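# Assemble pet carrier: lid on, door shut, upright

## Task

Fit the carrier's top onto its bottom half, install the door and close it, and finish with the whole carrier standing upright on the table.

## Robot and tools

Robot: two arms, left_arm and right_arm, each with a parallel gripper. Base positions in the scene frame: left_arm at (-0.017, +0.338, 0) m with quat_wxyz (+1.000, 0, 0, -0.026); right_arm at (+0.032, -0.229, 0) m with quat_wxyz (+1.000, 0, 0, -0.004). A two-camera stand is fixed to the floor behind the arms. Loose objects can occasionally get a small external shove.

Frames. The scene frame has its origin at table-top height, halfway between the nominal bases; +z is up, +x points out over the table, and left_arm sits on the +y side (arm names do not match image left/right). Every hand pose, velocity, target and wrist-camera pose is reported in that arm's own base frame, and offsets are applied along that arm's base axes, rotating about the Hand target position. Fixed cameras and the table use the scene frame. A gripper's fingers point along its +z and open/close along its y. end_effector_position is the point between the pads, about 1 cm behind the tips. Printed poses can be off by a few cm, more at long reach.

The 14-number row. Both execute_actions and move use rows of 14 numbers, each in [-1, 1], always covering both arms even if one is idle: dx, dy, dz, rx, ry, rz, opening for left_arm, then the same seven for right_arm. dx..rz are an offset (not a pose) from that arm's Hand target as it stood when the action or move began; 1.0 = 0.6 m or 180 degrees; rx, ry, rz form one rotation vector. A translation longer than 1.0 may be shortened along its line. Opening is absolute: +1 fully open (0.093 m), -1 closed. Sending 0 for an arm's six pose numbers re-commands its current Hand target; a 0 in the opening slot is a real half-open command, so repeat the current opening to leave a gripper alone.

execute_actions(actions, cameras): actions is a list of actions; each action is a table of up to 15 rows, one per 1/30 s step, and a short table repeats its last row to fill 15 steps. All rows of one action count from the same start pose, not from the prior row; a new action starts from the updated Hand target, so repeating an offset keeps moving. cameras: list of names, ["all"], [] or null (null shows all only for an empty actions list). An empty actions list returns images and the full status, including the scene number.

move(target, speed, blend, opening_speed, grip_force, blocking, cameras): target is one 14-number row or a list of up to 15 rows, every row an offset from the same starting Hand targets. Paths are straight, end together, last 0.5 s to 10 s, and do not avoid obstacles or the other arm. speed: m/s, 0.002 to 2.9, default 0.25 (turning up to twice that in rad/s), one value or one per target. blend: metres of corner rounding per target, 0 = stop at each. opening_speed: rate on the -1..+1 scale per second, at least 0.2. grip_force: newtons per pad, 10 to 50, one value or one per arm; it persists, and low values close slowly. blocking=false returns after about 0.5 s while motion continues. The result adds a move: line with the ending (done, off_target, moving, held, fault) and limits (paced = pose clipped, held = steps withheld). done means at rest within 10 mm and 2 degrees.

wait(seconds 0 to 10, cameras) lets time pass with commands held; stop(cameras) brakes a running move; zoom_image(camera, region [x0,y0,x1,y1], at most 504x504 px) enlarges part of the latest image of cam_high, cam_low, cam_left_wrist or cam_right_wrist (each 672x504). finished_scene(scene) ends the current scene irreversibly; pass its number, and only call it when the carrier is assembled, shut, upright and stays so unheld.

Reading results. Hand target is the last commanded pose after clipping; the gripper often stops short, so resend the missing distance. Orientation commands are clipped to 40 degrees from the measured orientation each step. grip_measured is motor position on the -1..+1 scale: pads meet near -0.94, each mm of object width adds about 0.0208, and readings may sit up to 0.02 high. For a firm hold on a rigid part, command about 0.24 below the width reading; to release, command well above it. Joint positions end with the opening in metres. Joint torques include arm weight; joints 1-3 wrap at ±28 N m. Joint ranges (rad): waist -2.618 to 3.054, shoulder 0 to 3.142, elbow 0 to 3.142 (straight 2.901), wrist pitch ±1.571, wrist yaw ±1.571, wrist roll ±2.094.

Avoid: dropping parts or releasing them while moving, knocking anything off the table, fast impacts, pressing far past contact, arm-to-arm contact (including grabbing the other gripper) and strain on wrist camera cables. Route paths around an arm's own base. Blocked arms keep pushing until commanded back. Long stretched-out holds or unreachable targets heat motors: MOTOR HOT at 75 °C, a fold-up fault at 90 °C, collapse at 100 °C.

Each tool is called in YAML: its name, and indented under it one key for each argument.

## Session

execute_actions:
  actions: []

Scene clock: 0.00 s.
left_arm: end_effector_position=(+0.4057, -0.0074, +0.1784) grip_measured=+1.000 end_effector_quat_wxyz=(+0.487, +0.070, +0.854, +0.170) | right_arm: end_effector_position=(+0.3456, +0.1153, +0.2104) grip_measured=+1.000 end_effector_quat_wxyz=(+0.459, -0.147, +0.876, -0.026)
Joint positions: left_arm=[-0.169 1.345 0.797 0.023 -0.371 0.211 0.093] | right_arm=[0.447 1.183 0.919 -0.379 0.273 -0.024 0.093]
Joint velocities: within noise
Joint torques (N m): no reading
Heat: left arm: 45 °C; right arm: 39 °C.
Hand target: left_arm +0.4089, -0.0078, +0.1911; +0.502, +0.066, +0.846, +0.169 | right_arm +0.3473, +0.1161, +0.2189; +0.469, -0.145, +0.871, -0.023
Tool commands: left_gripper/opening=+1.0 right_gripper/opening=+1.0

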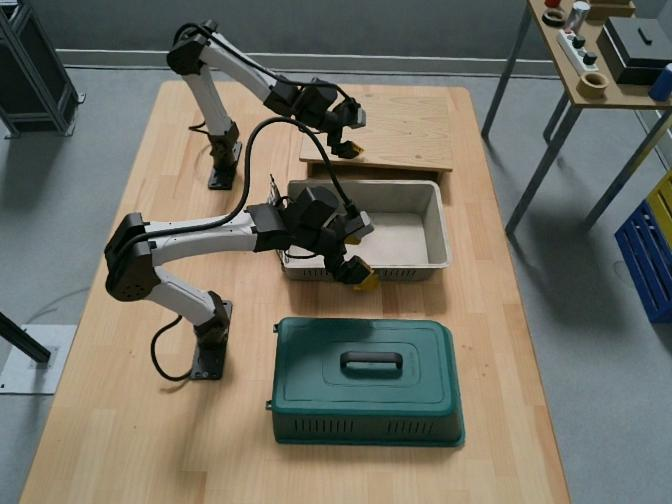

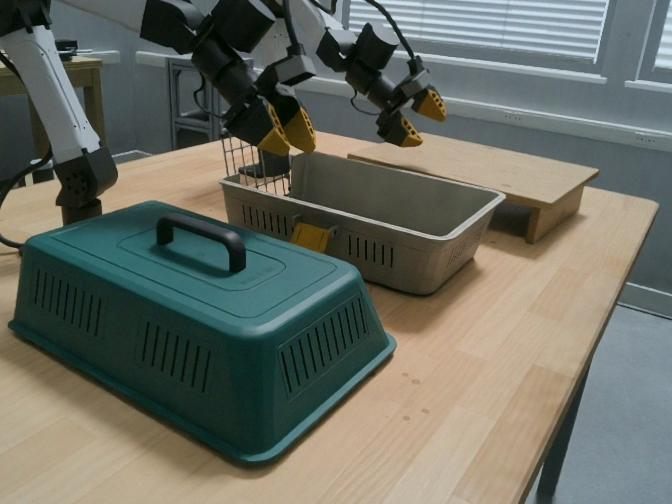

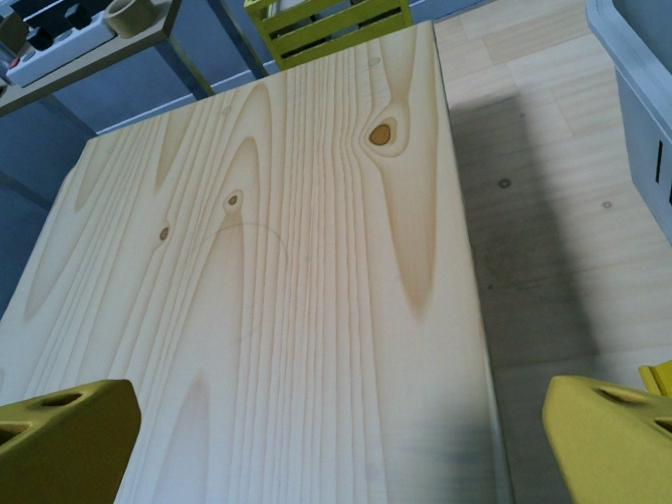

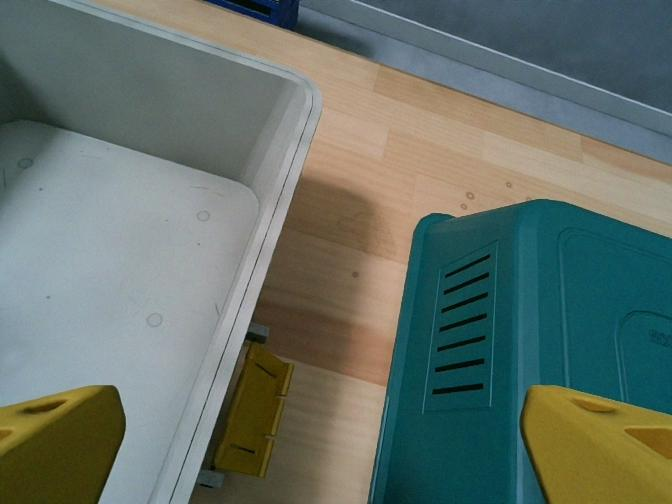

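zoom_image:
  camera: "cam_high"
  region: [240, 140, 480, 300]

zoom_image:
  camera: "cam_low"
  region: [180, 80, 520, 310]

zoom_image:
  camera: "cam_high"
  region: [250, 300, 480, 460]

Scaled by 2.100 from the camera's 672x504 image, which has a finer 960x720 frame.

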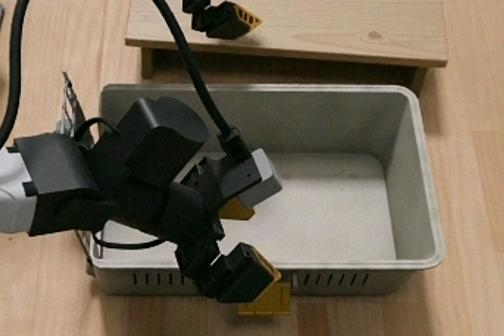

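Scaled by 1.482 from the camera's 672x504 image, which has a finer 960x720 frame.

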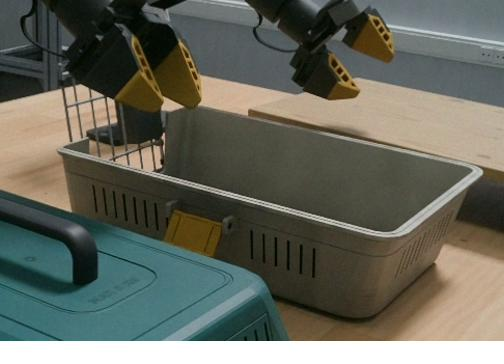

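Scaled by 2.191 from the camera's 672x504 image, which has a finer 960x720 frame.

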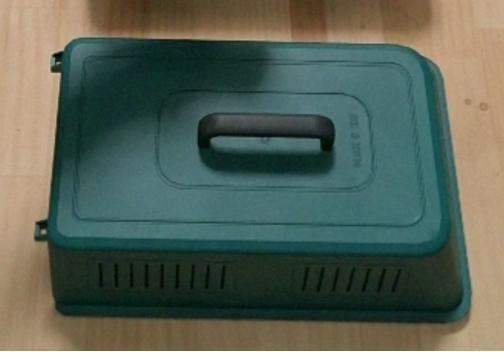

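move:
  target: [-0.25,0.15,0.25,0,0,0,1,-0.25,-0.3,0.25,0,0,0,1]
  speed: 0.3
  cameras: ["all"]

Scene clock: 7.47 s.
left_arm: end_effector_position=(+0.2580, +0.0826, +0.3288) grip_measured=+1.000 end_effector_quat_wxyz=(+0.492, +0.057, +0.853, +0.164) | right_arm: end_effector_position=(+0.1972, -0.0650, +0.3617) grip_measured=+1.000 end_effector_quat_wxyz=(+0.463, -0.137, +0.876, -0.019)
Joint positions: left_arm=[0.377 0.831 1.145 -0.797 0.107 0.446 0.093] | right_arm=[-0.934 1.016 1.571 -1.504 -0.791 -0.978 0.093]
Joint torques (N m): left_arm=[0.61 -0.35 8.92 2.12 0.2 0.32] | right_arm=[-0.69 0.38 8.27 1.23 -0.58 -0.17]
Heat: left arm: 46 °C; right arm: 40 °C.
Hand target: left_arm +0.2588, +0.0822, +0.3412; +0.502, +0.066, +0.845, +0.169 | right_arm +0.1973, -0.0639, +0.3690; +0.469, -0.145, +0.871, -0.023
Off the commanded pose: left_arm 0.012 m, 2 deg | right_arm 0.007 m, 1 deg.
move: off_target (left_arm)

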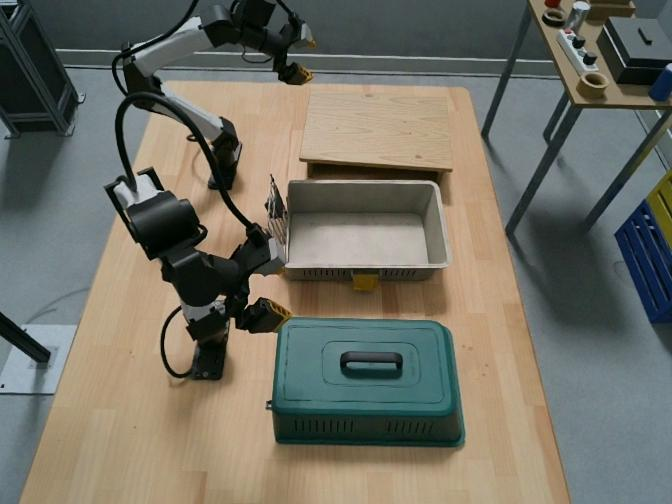

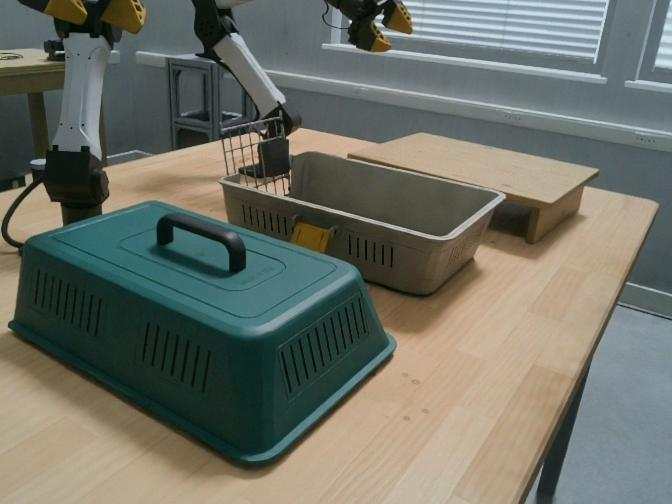

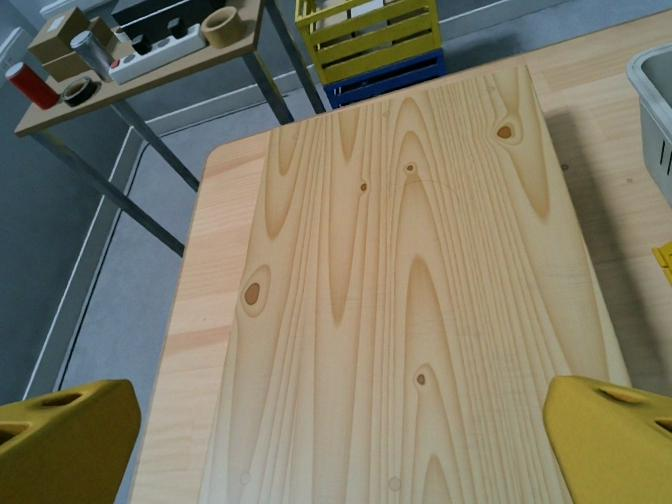

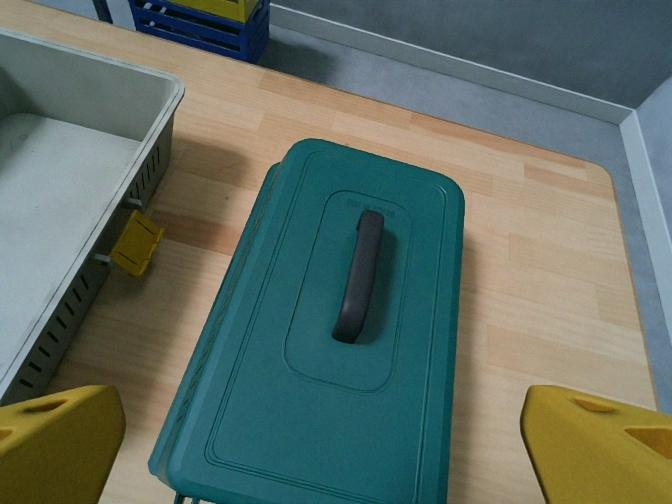

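zoom_image:
  camera: "cam_low"
  region: [200, 100, 380, 270]

zoom_image:
  camera: "cam_high"
  region: [240, 160, 320, 300]

Scaled by 2.800 from the camera's 672x504 image, which has a finer 960x720 frame.

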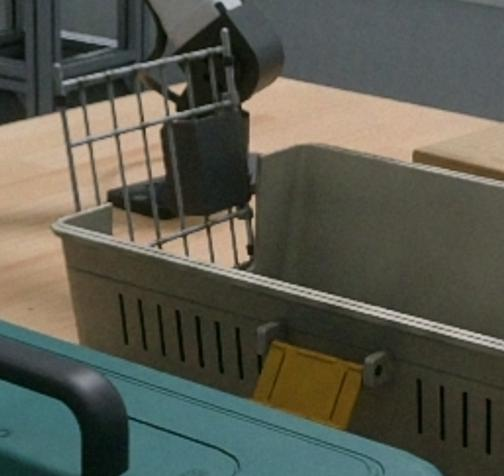

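Scaled by 3.600 from the camera's 672x504 image, which has a finer 960x720 frame.

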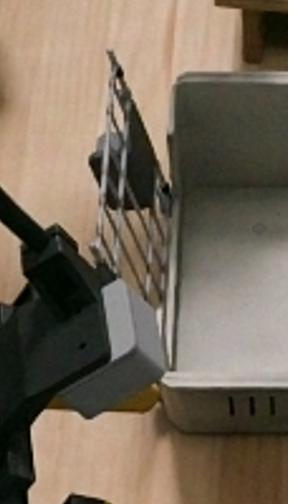

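move:
  target: [-0.065,-0.03,0.03,-0.006,0.168,-0.547,1,-0.1,-0.2,-0.05,0,0,0,1]
  speed: 0.4
  cameras: ["all"]

Scene clock: 22.27 s.
left_arm: end_effector_position=(+0.2225, +0.0673, +0.3495) grip_measured=+1.000 end_effector_quat_wxyz=(+0.374, +0.556, +0.727, +0.151) | right_arm: end_effector_position=(+0.1376, -0.1848, +0.3393) grip_measured=+1.000 end_effector_quat_wxyz=(+0.458, -0.074, +0.871, -0.158)
Joint positions: left_arm=[0.774 1.187 1.685 -1.565 0.692 1.896 0.093] | right_arm=[-1.577 1.161 1.518 -1.562 -0.968 -1.551 0.093]
Joint torques (N m): left_arm=[-0.32 -3.02 7.41 1.15 0.42 0.33] | right_arm=[-0.7 -1.61 5.5 0.79 -0.74 -0.15]
Heat: left arm: 49 °C; right arm: 41 °C.
Hand target: left_arm +0.2198, +0.0643, +0.3591; +0.295, +0.678, +0.655, -0.156 | right_arm +0.1373, -0.1839, +0.3390; +0.469, -0.144, +0.871, -0.023
Off the commanded pose: left_arm 0.010 m, 58 deg; orientation clipped | right_arm 0.001 m, 18 deg.
joint sent to its limit (left arm) — joint 4 (wrist pitch), lower limit. The joint targets are off in orientation, not in position.
joint sent to its limit (right arm) — joint 4 (wrist pitch), lower limit. The joint targets are off in orientation, not in position.
move: off_target (left_arm, right_arm); limits=paced

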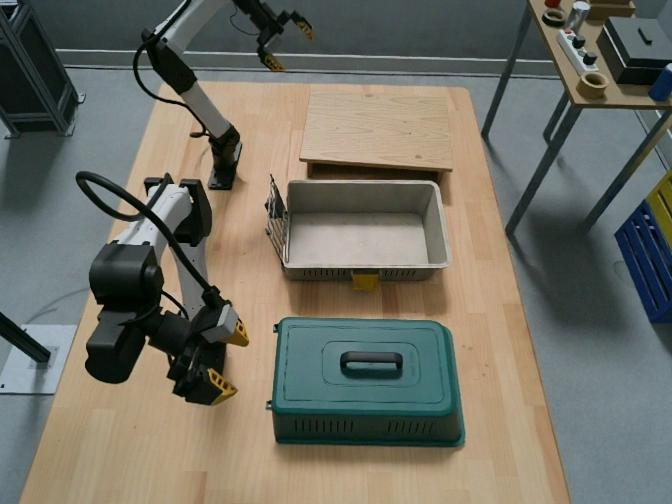

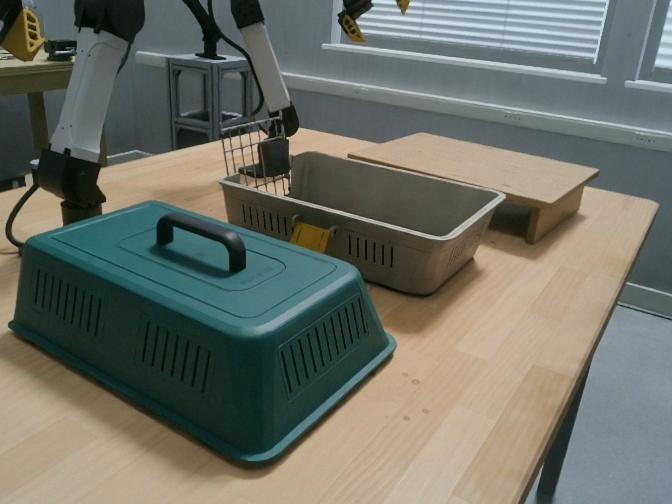

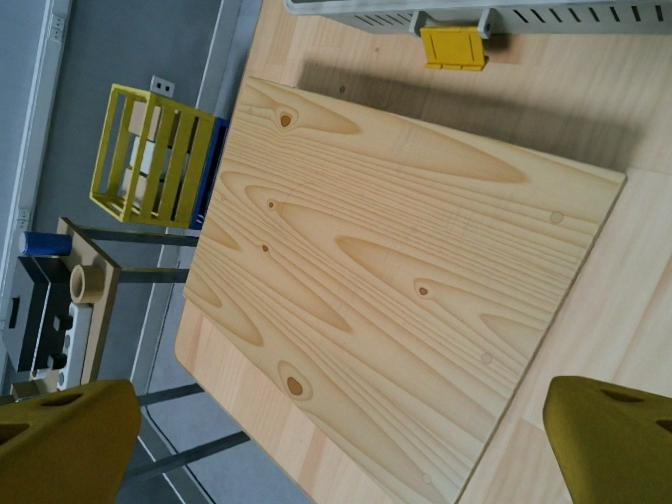

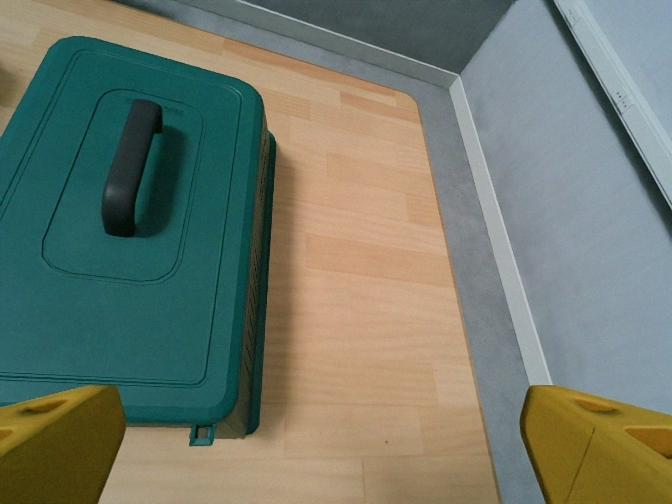

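move:
  target:
    - [0,0,0,0,0,0,1,0.25,0.25,0.03,0.003,0.05,0.08,1]
    - [0,0,0,0,0,0,1,0.0,0.62,0.0,0.007,0.103,0.167,1]
  blend: 0.05
  speed: 0.4
  cameras: ["all"]

Scene clock: 33.10 s.
left_arm: end_effector_position=(+0.2224, +0.0677, +0.3493) grip_measured=+1.000 end_effector_quat_wxyz=(+0.373, +0.557, +0.727, +0.152) | right_arm: end_effector_position=(+0.1369, +0.1876, +0.3298) grip_measured=+1.000 end_effector_quat_wxyz=(+0.307, -0.368, +0.869, +0.126)
Joint positions: left_arm=[0.774 1.187 1.685 -1.565 0.689 1.898 0.093] | right_arm=[1.063 1.094 1.602 -1.421 0.169 0.204 0.093]
Joint torques (N m): left_arm=[-0.51 -3.03 7.36 1.13 0.39 0.33] | right_arm=[0.28 -0.94 9.25 1.45 0.17 0.05]
Heat: left arm: 49 °C; right arm: 42 °C.
Hand target: left_arm +0.2199, +0.0642, +0.3591; +0.295, +0.678, +0.655, -0.156 | right_arm +0.1372, +0.1880, +0.3390; +0.316, -0.361, +0.867, +0.132
Off the commanded pose: left_arm 0.011 m, 40 deg; orientation clipped | right_arm 0.009 m, 1 deg.
joint sent to its limit (left arm) — joint 4 (wrist pitch), lower limit. The joint targets are off in orientation, not in position.
move: off_target (left_arm); limits=paced

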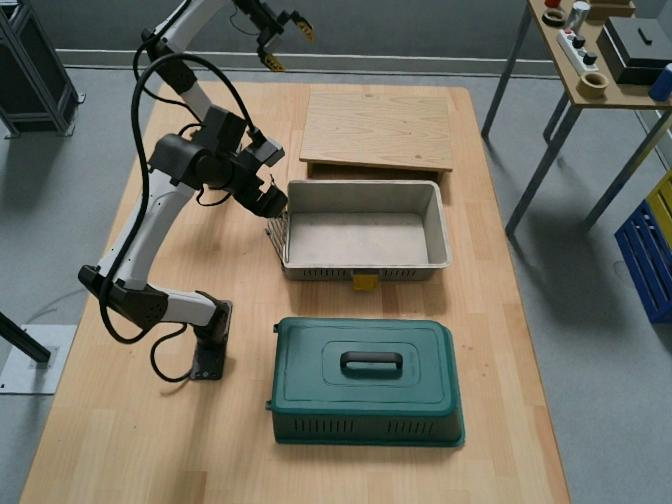

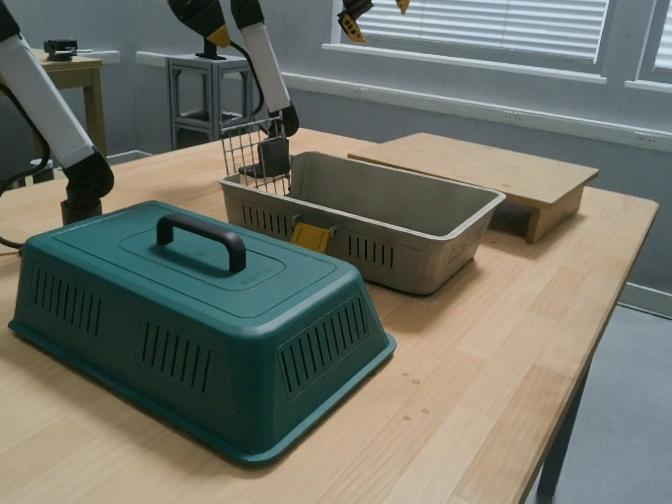

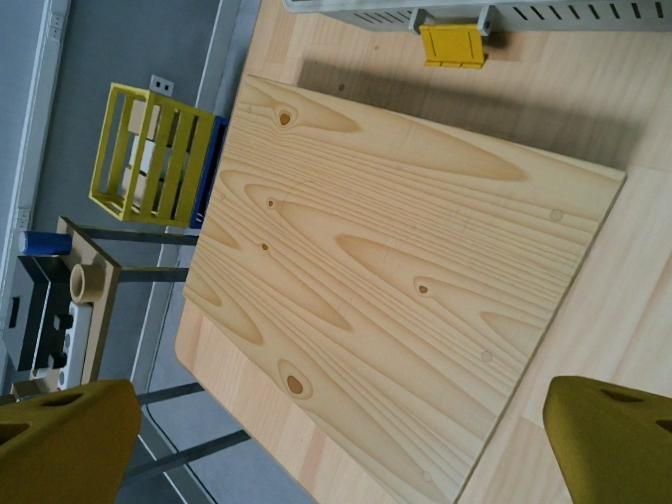

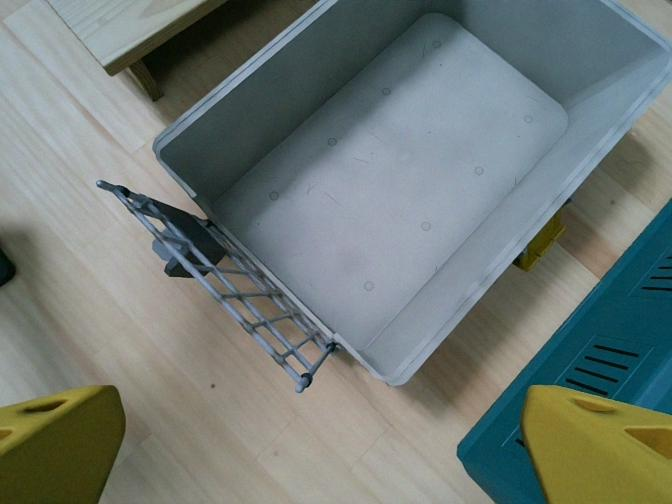

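zoom_image:
  camera: "cam_right_wrist"
  region: [80, 130, 440, 400]

Scaled by 1.400 from the camera's 672x504 image, which has a finer 960x720 frame.

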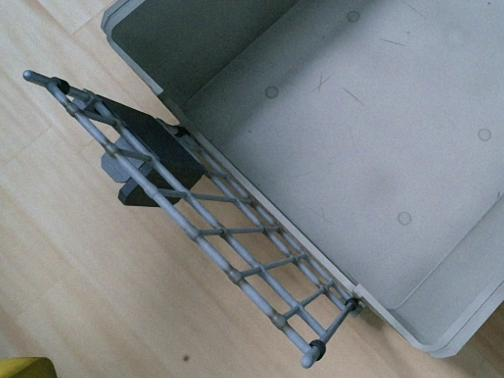

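move:
  target: [0,0,0,0,0,0,1,-0.178,0.237,-0.165,0.07,-0.122,-0.166,1]
  speed: 0.25
  cameras: ["all"]

Scene clock: 42.67 s.
left_arm: end_effector_position=(+0.2224, +0.0677, +0.3493) grip_measured=+1.000 end_effector_quat_wxyz=(+0.373, +0.557, +0.727, +0.152) | right_arm: end_effector_position=(+0.0311, +0.3275, +0.2305) grip_measured=+1.000 end_effector_quat_wxyz=(+0.527, -0.128, +0.837, +0.066)
Joint positions: left_arm=[0.774 1.187 1.685 -1.565 0.689 1.898 0.093] | right_arm=[1.952 1.768 1.542 -1.558 1.109 1.782 0.093]
Joint torques (N m): left_arm=[-0.72 -2.95 7.36 1.16 0.38 0.32] | right_arm=[-0.12 -8.38 9.11 -0.22 0.75 0.08]
Heat: left arm: 50 °C; right arm: 43 °C.
Hand target: left_arm +0.2199, +0.0642, +0.3591; +0.295, +0.678, +0.655, -0.156 | right_arm +0.0304, +0.3303, +0.2399; +0.533, -0.109, +0.836, +0.069
Off the commanded pose: left_arm 0.011 m, 40 deg; orientation clipped | right_arm 0.010 m, 2 deg.
joint sent to its limit (left arm) — joint 4 (wrist pitch), lower limit. The joint targets are off in orientation, not in position.
joint sent to its limit (right arm) — joint 4 (wrist pitch), lower limit. The joint targets still meet the commanded pose.
move: off_target (left_arm); limits=paced

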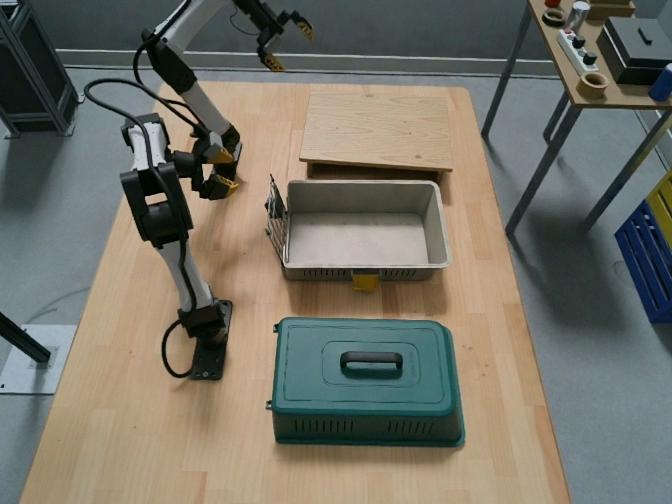

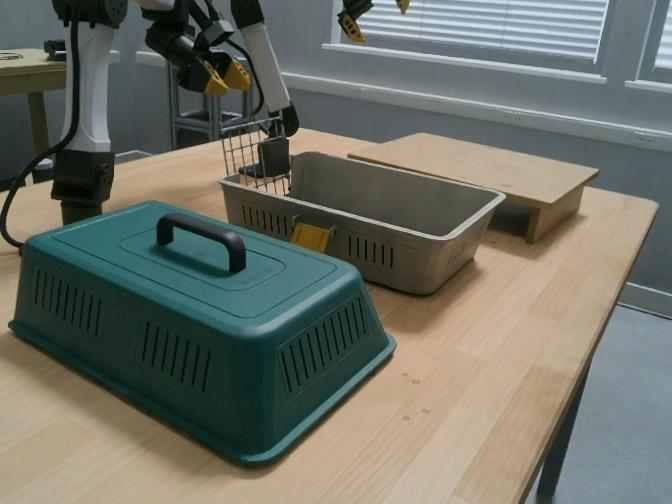

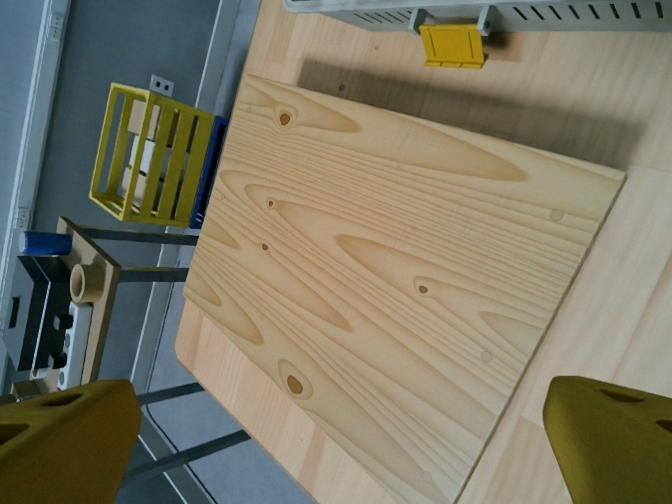

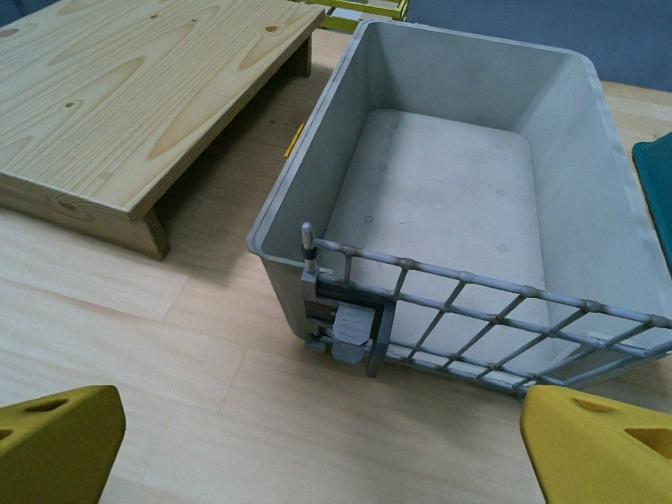

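zoom_image:
  camera: "cam_right_wrist"
  region: [230, 190, 430, 400]

zoom_image:
  camera: "cam_right_wrist"
  region: [450, 200, 672, 420]

Scaled by 2.400 from the camera's 672x504 image, which has a finer 960x720 frame.

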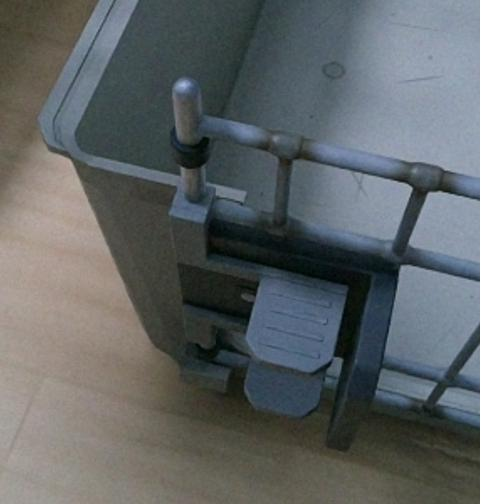

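Scaled by 2.270 from the camera's 672x504 image, which has a finer 960x720 frame.

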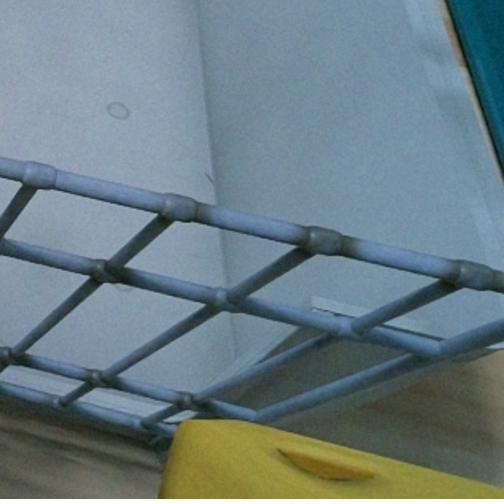

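move:
  target:
    - [0.05,0,0,0,0,0,1,-0.0,-0.217,0.18,0,0,0.1,1]
    - [0.05,0,0,0,0,0,1,0.317,-0.383,0.15,0,0,0.444,1]
  speed: 0.35
  blend: 0.05
  cameras: ["all"]

Scene clock: 76.00 s.
left_arm: end_effector_position=(+0.2474, +0.0675, +0.3506) grip_measured=+1.000 end_effector_quat_wxyz=(+0.378, +0.581, +0.710, +0.123) | right_arm: end_effector_position=(+0.2244, +0.0993, +0.3197) grip_measured=+1.000 end_effector_quat_wxyz=(+0.462, -0.530, +0.652, +0.285)
Joint positions: left_arm=[0.7 1.297 1.764 -1.566 0.695 1.898 0.093] | right_arm=[-0.257 1.242 1.403 -1.559 -1.14 -1.511 0.093]
Joint torques (N m): left_arm=[-0.42 -2.41 7.3 1.09 0.66 0.11] | right_arm=[0.23 -4.34 9.22 0.45 -0.68 -0.2]
Heat: left arm: 51 °C; right arm: 44 °C.
Hand target: left_arm +0.2498, +0.0642, +0.3592; +0.295, +0.678, +0.655, -0.156 | right_arm +0.2206, +0.1004, +0.3299; +0.365, -0.620, +0.571, +0.395
Off the commanded pose: left_arm 0.009 m, 36 deg | right_arm 0.011 m, 22 deg.
joint sent to its limit (left arm) — joint 4 (wrist pitch), lower limit. The joint targets are off in orientation, not in position.
joint sent to its limit (right arm) — joint 4 (wrist pitch), lower limit. The joint targets are off in orientation, not in position.
move: off_target (left_arm, right_arm); limits=paced

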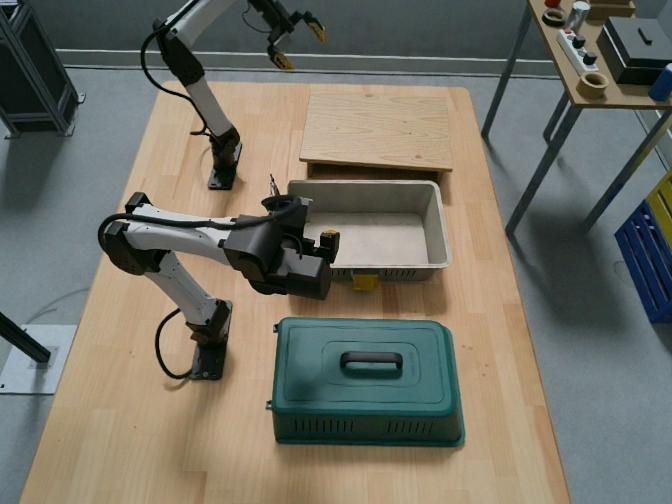

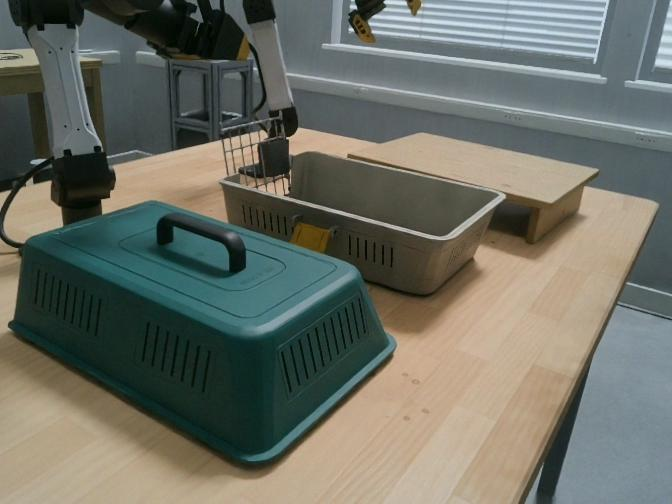

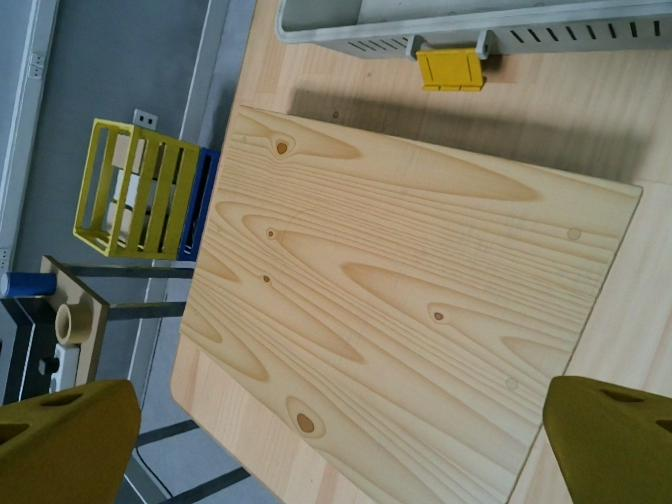

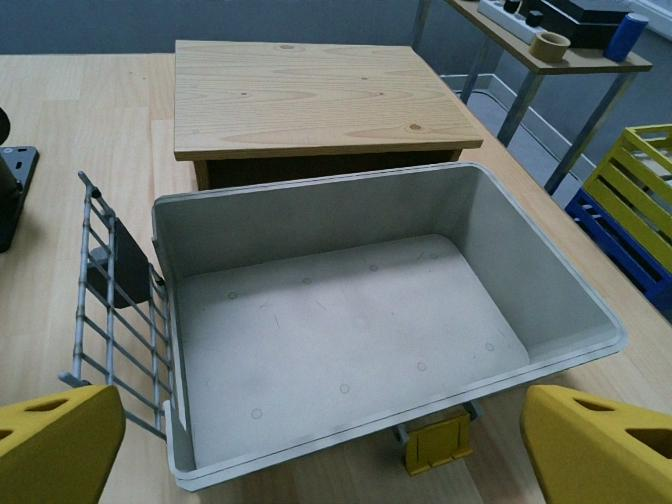

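zoom_image:
  camera: "cam_right_wrist"
  region: [40, 160, 220, 490]

zoom_image:
  camera: "cam_low"
  region: [210, 110, 310, 200]

Scaled by 1.527 from the camera's 672x504 image, which has a finer 960x720 frame.

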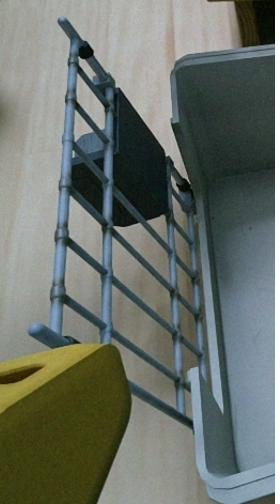

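Scaled by 5.040 from the camera's 672x504 image, which has a finer 960x720 frame.

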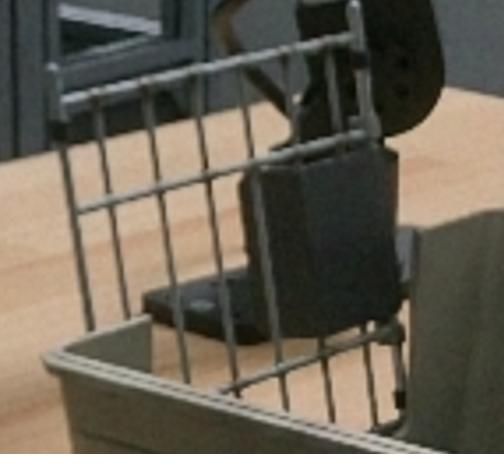

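move:
  target: [0,0,0,0,0,0,1,0.232,-0.067,0.06,-0.160,0.148,-0.508,1]
  speed: 0.3
  cameras: ["all"]

Scene clock: 90.87 s.
left_arm: end_effector_position=(+0.2474, +0.0675, +0.3506) grip_measured=+1.000 end_effector_quat_wxyz=(+0.378, +0.581, +0.710, +0.123) | right_arm: end_effector_position=(+0.3594, +0.0596, +0.3598) grip_measured=+1.000 end_effector_quat_wxyz=(+0.295, -0.007, +0.955, +0.008)
Joint positions: left_arm=[0.7 1.297 1.764 -1.566 0.695 1.898 0.093] | right_arm=[0.21 1.715 2.3 -1.563 0.099 0.165 0.093]
Joint torques (N m): left_arm=[-0.24 -2.35 7.46 1.1 0.63 0.13] | right_arm=[0.25 -6.5 8.27 1.35 0.14 0.06]
Heat: left arm: 53 °C; right arm: 45 °C.
Hand target: left_arm +0.2498, +0.0642, +0.3592; +0.295, +0.678, +0.655, -0.156 | right_arm +0.3598, +0.0603, +0.3659; +0.259, +0.000, +0.966, +0.000
Off the commanded pose: left_arm 0.010 m, 36 deg | right_arm 0.006 m, 4 deg.
joint sent to its limit (left arm) — joint 4 (wrist pitch), lower limit. The joint targets are off in orientation, not in position.
joint sent to its limit (right arm) — joint 4 (wrist pitch), lower limit. The joint targets are off in orientation, not in position.
move: off_target (left_arm, right_arm)

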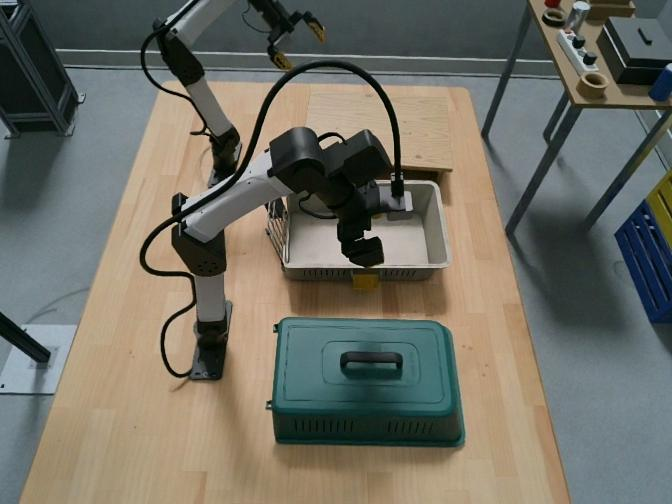

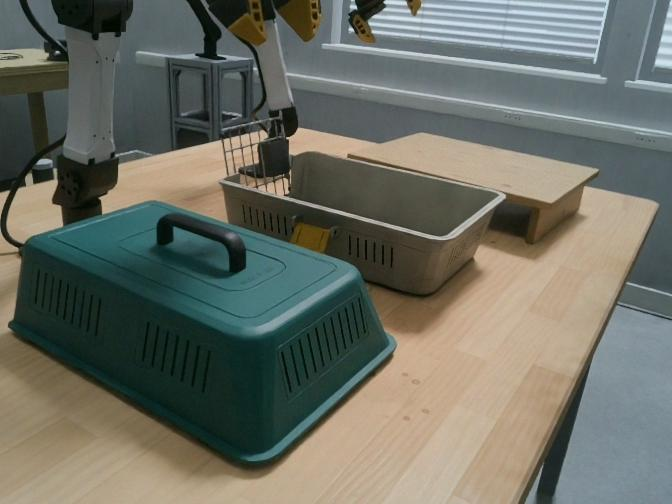

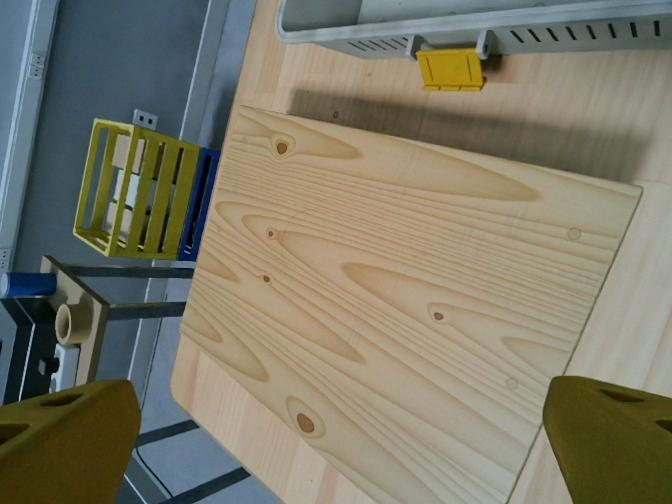

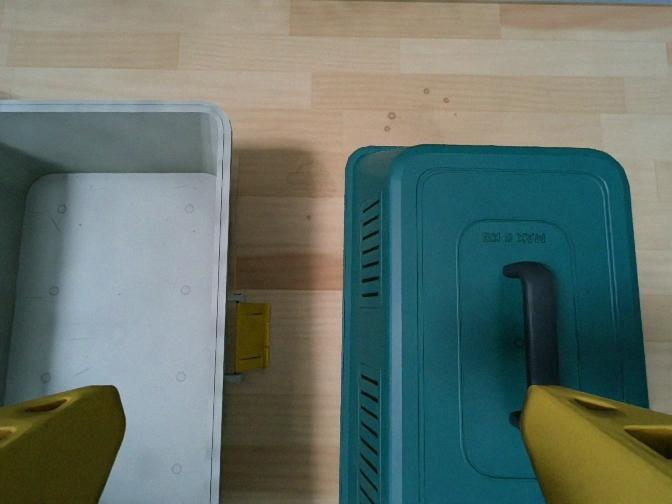

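move:
  target: [0,0,0,0,0,0,1,0,-0.19,-0.08,0,0,0,1]
  speed: 0.3
  cameras: ["cam_right_wrist","cam_low","cam_high"]

Scene clock: 97.00 s.
left_arm: end_effector_position=(+0.2474, +0.0675, +0.3506) grip_measured=+1.000 end_effector_quat_wxyz=(+0.378, +0.581, +0.710, +0.123) | right_arm: end_effector_position=(+0.3617, -0.0556, +0.3087) grip_measured=+1.000 end_effector_quat_wxyz=(+0.240, +0.007, +0.971, +0.000)
Joint positions: left_arm=[0.7 1.297 1.764 -1.566 0.695 1.898 0.093] | right_arm=[-0.192 1.686 2.072 -1.48 -0.086 -0.157 0.093]
Joint torques (N m): left_arm=[-0.38 -2.41 7.53 1.1 0.68 0.11] | right_arm=[-0.31 -10.36 5.39 1.41 -0.18 -0.15]
Heat: left arm: 53 °C; right arm: 45 °C.
Hand target: left_arm +0.2498, +0.0642, +0.3592; +0.295, +0.678, +0.655, -0.156 | right_arm +0.3598, -0.0537, +0.3179; +0.259, +0.000, +0.966, +0.001
Off the commanded pose: left_arm 0.010 m, 36 deg | right_arm 0.010 m, 2 deg.
joint sent to its limit (left arm) — joint 4 (wrist pitch), lower limit. The joint targets are off in orientation, not in position.
move: off_target (left_arm)
Images, in order (width x height): cam_high 672x504, cam_low 672x504, cam_right_wrist 672x504.

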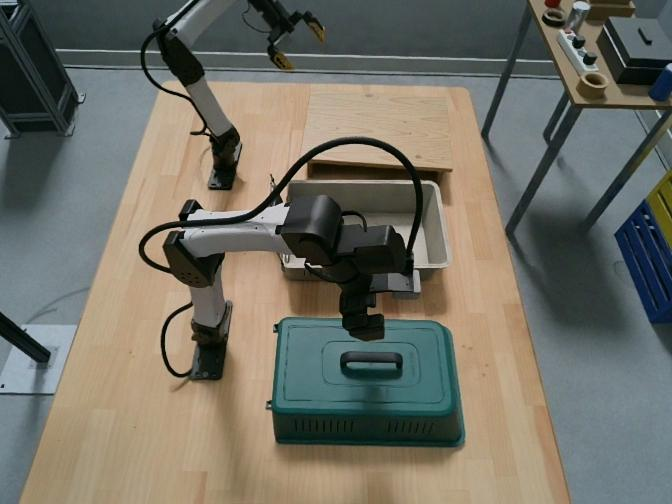

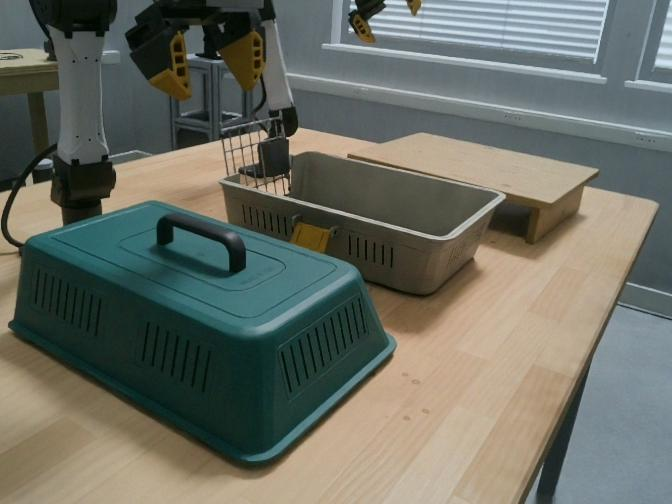

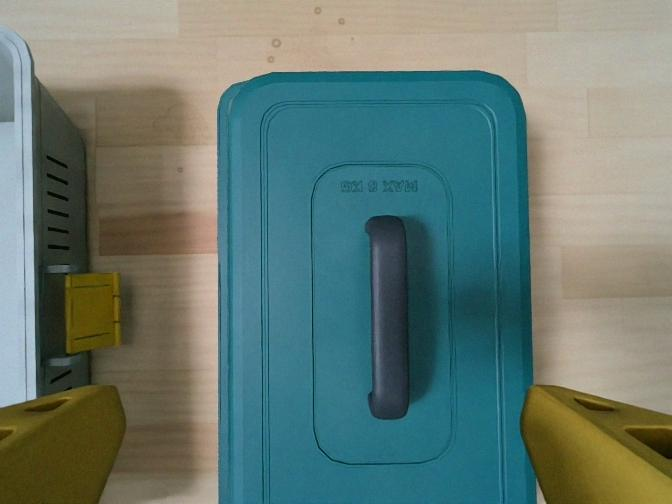

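move:
  target: [0,0,0,0,0,0,1,0.035,-0.03,-0.075,0,0,0,1]
  speed: 0.15
  cameras: ["cam_right_wrist","cam_low"]

Scene clock: 103.40 s.
left_arm: end_effector_position=(+0.2474, +0.0675, +0.3506) grip_measured=+1.000 end_effector_quat_wxyz=(+0.378, +0.581, +0.710, +0.123) | right_arm: end_effector_position=(+0.3809, -0.0718, +0.2666) grip_measured=+1.000 end_effector_quat_wxyz=(+0.244, +0.005, +0.970, +0.001)
Joint positions: left_arm=[0.7 1.297 1.764 -1.566 0.695 1.898 0.093] | right_arm=[-0.234 1.669 1.856 -1.276 -0.109 -0.197 0.093]
Joint torques (N m): left_arm=[-0.31 -2.4 7.43 1.06 0.65 0.15] | right_arm=[-0.62 -10.03 5.94 1.42 -0.2 -0.16]
Heat: left arm: 53 °C; right arm: 44 °C.
Hand target: left_arm +0.2498, +0.0642, +0.3592; +0.295, +0.678, +0.655, -0.156 | right_arm +0.3808, -0.0717, +0.2730; +0.259, -0.001, +0.966, +0.001
Off the commanded pose: left_arm 0.010 m, 36 deg | right_arm 0.006 m, 2 deg.
joint sent to its limit (left arm) — joint 4 (wrist pitch), lower limit. The joint targets are off in orientation, not in position.
move: off_target (left_arm)
Images, in order (width x height): cam_low 672x504, cam_right_wrist 672x504.

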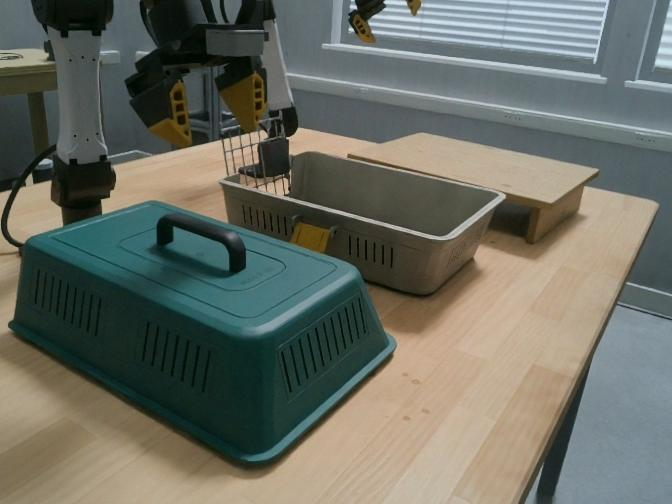

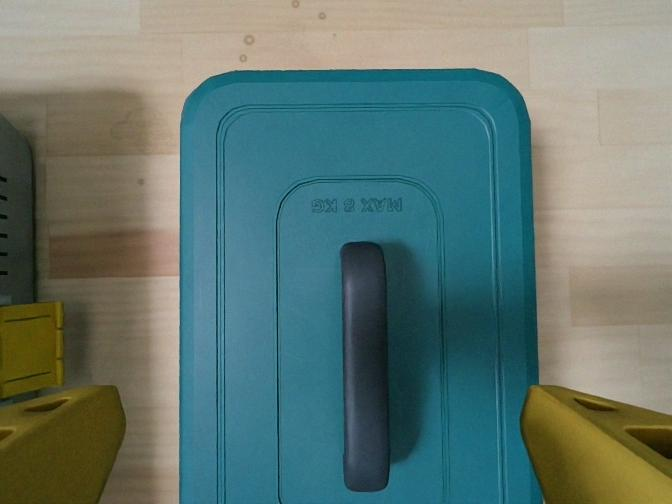

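move:
  target: [0,0,0,0,0,0,1,0.040,-0.017,-0.112,0,0,0,1]
  speed: 0.1
  cameras: ["cam_right_wrist","cam_low"]

Scene clock: 109.47 s.
left_arm: end_effector_position=(+0.2474, +0.0675, +0.3506) grip_measured=+1.000 end_effector_quat_wxyz=(+0.378, +0.581, +0.710, +0.123) | right_arm: end_effector_position=(+0.4020, -0.0808, +0.2072) grip_measured=+1.000 end_effector_quat_wxyz=(+0.253, +0.004, +0.967, -0.001)
Joint positions: left_arm=[0.7 1.297 1.764 -1.566 0.695 1.898 0.093] | right_arm=[-0.245 1.667 1.597 -1.001 -0.115 -0.208 0.093]
Joint torques (N m): left_arm=[-0.25 -2.33 7.53 1.07 0.69 0.13] | right_arm=[-0.76 -8.29 6.57 1.46 -0.19 -0.16]
Heat: left arm: 53 °C; right arm: 44 °C.
Hand target: left_arm +0.2498, +0.0642, +0.3592; +0.295, +0.678, +0.655, -0.156 | right_arm +0.4048, -0.0819, +0.2056; +0.259, +0.000, +0.966, +0.000
Off the commanded pose: left_arm 0.010 m, 36 deg | right_arm 0.003 m, 1 deg.
joint sent to its limit (left arm) — joint 4 (wrist pitch), lower limit. The joint targets are off in orientation, not in position.
move: off_target (left_arm)
Images, in order (width x height): cam_low 672x504, cam_right_wrist 672x504.

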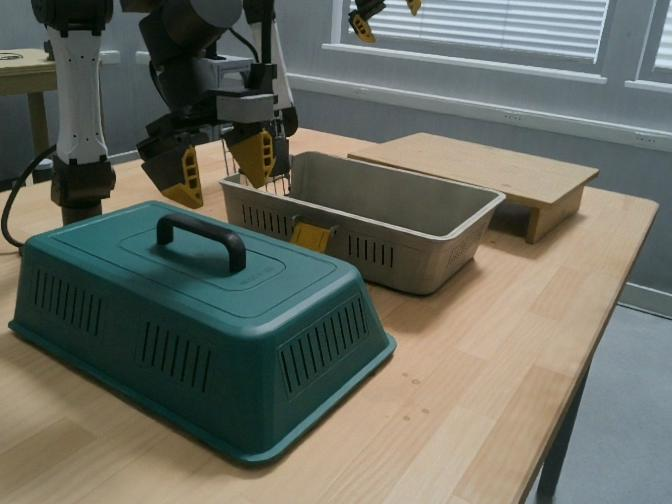

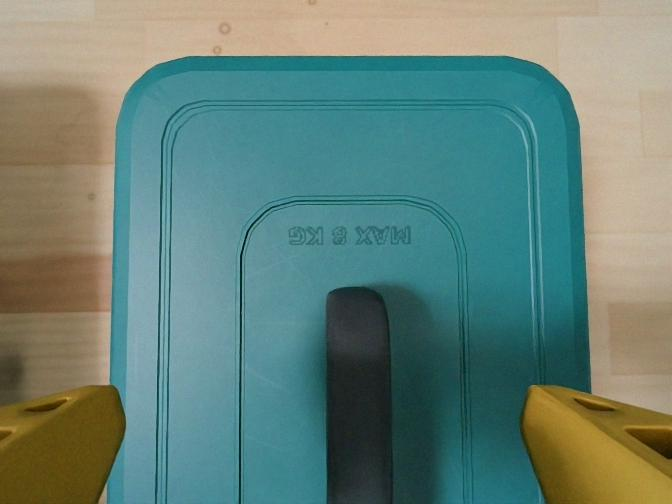

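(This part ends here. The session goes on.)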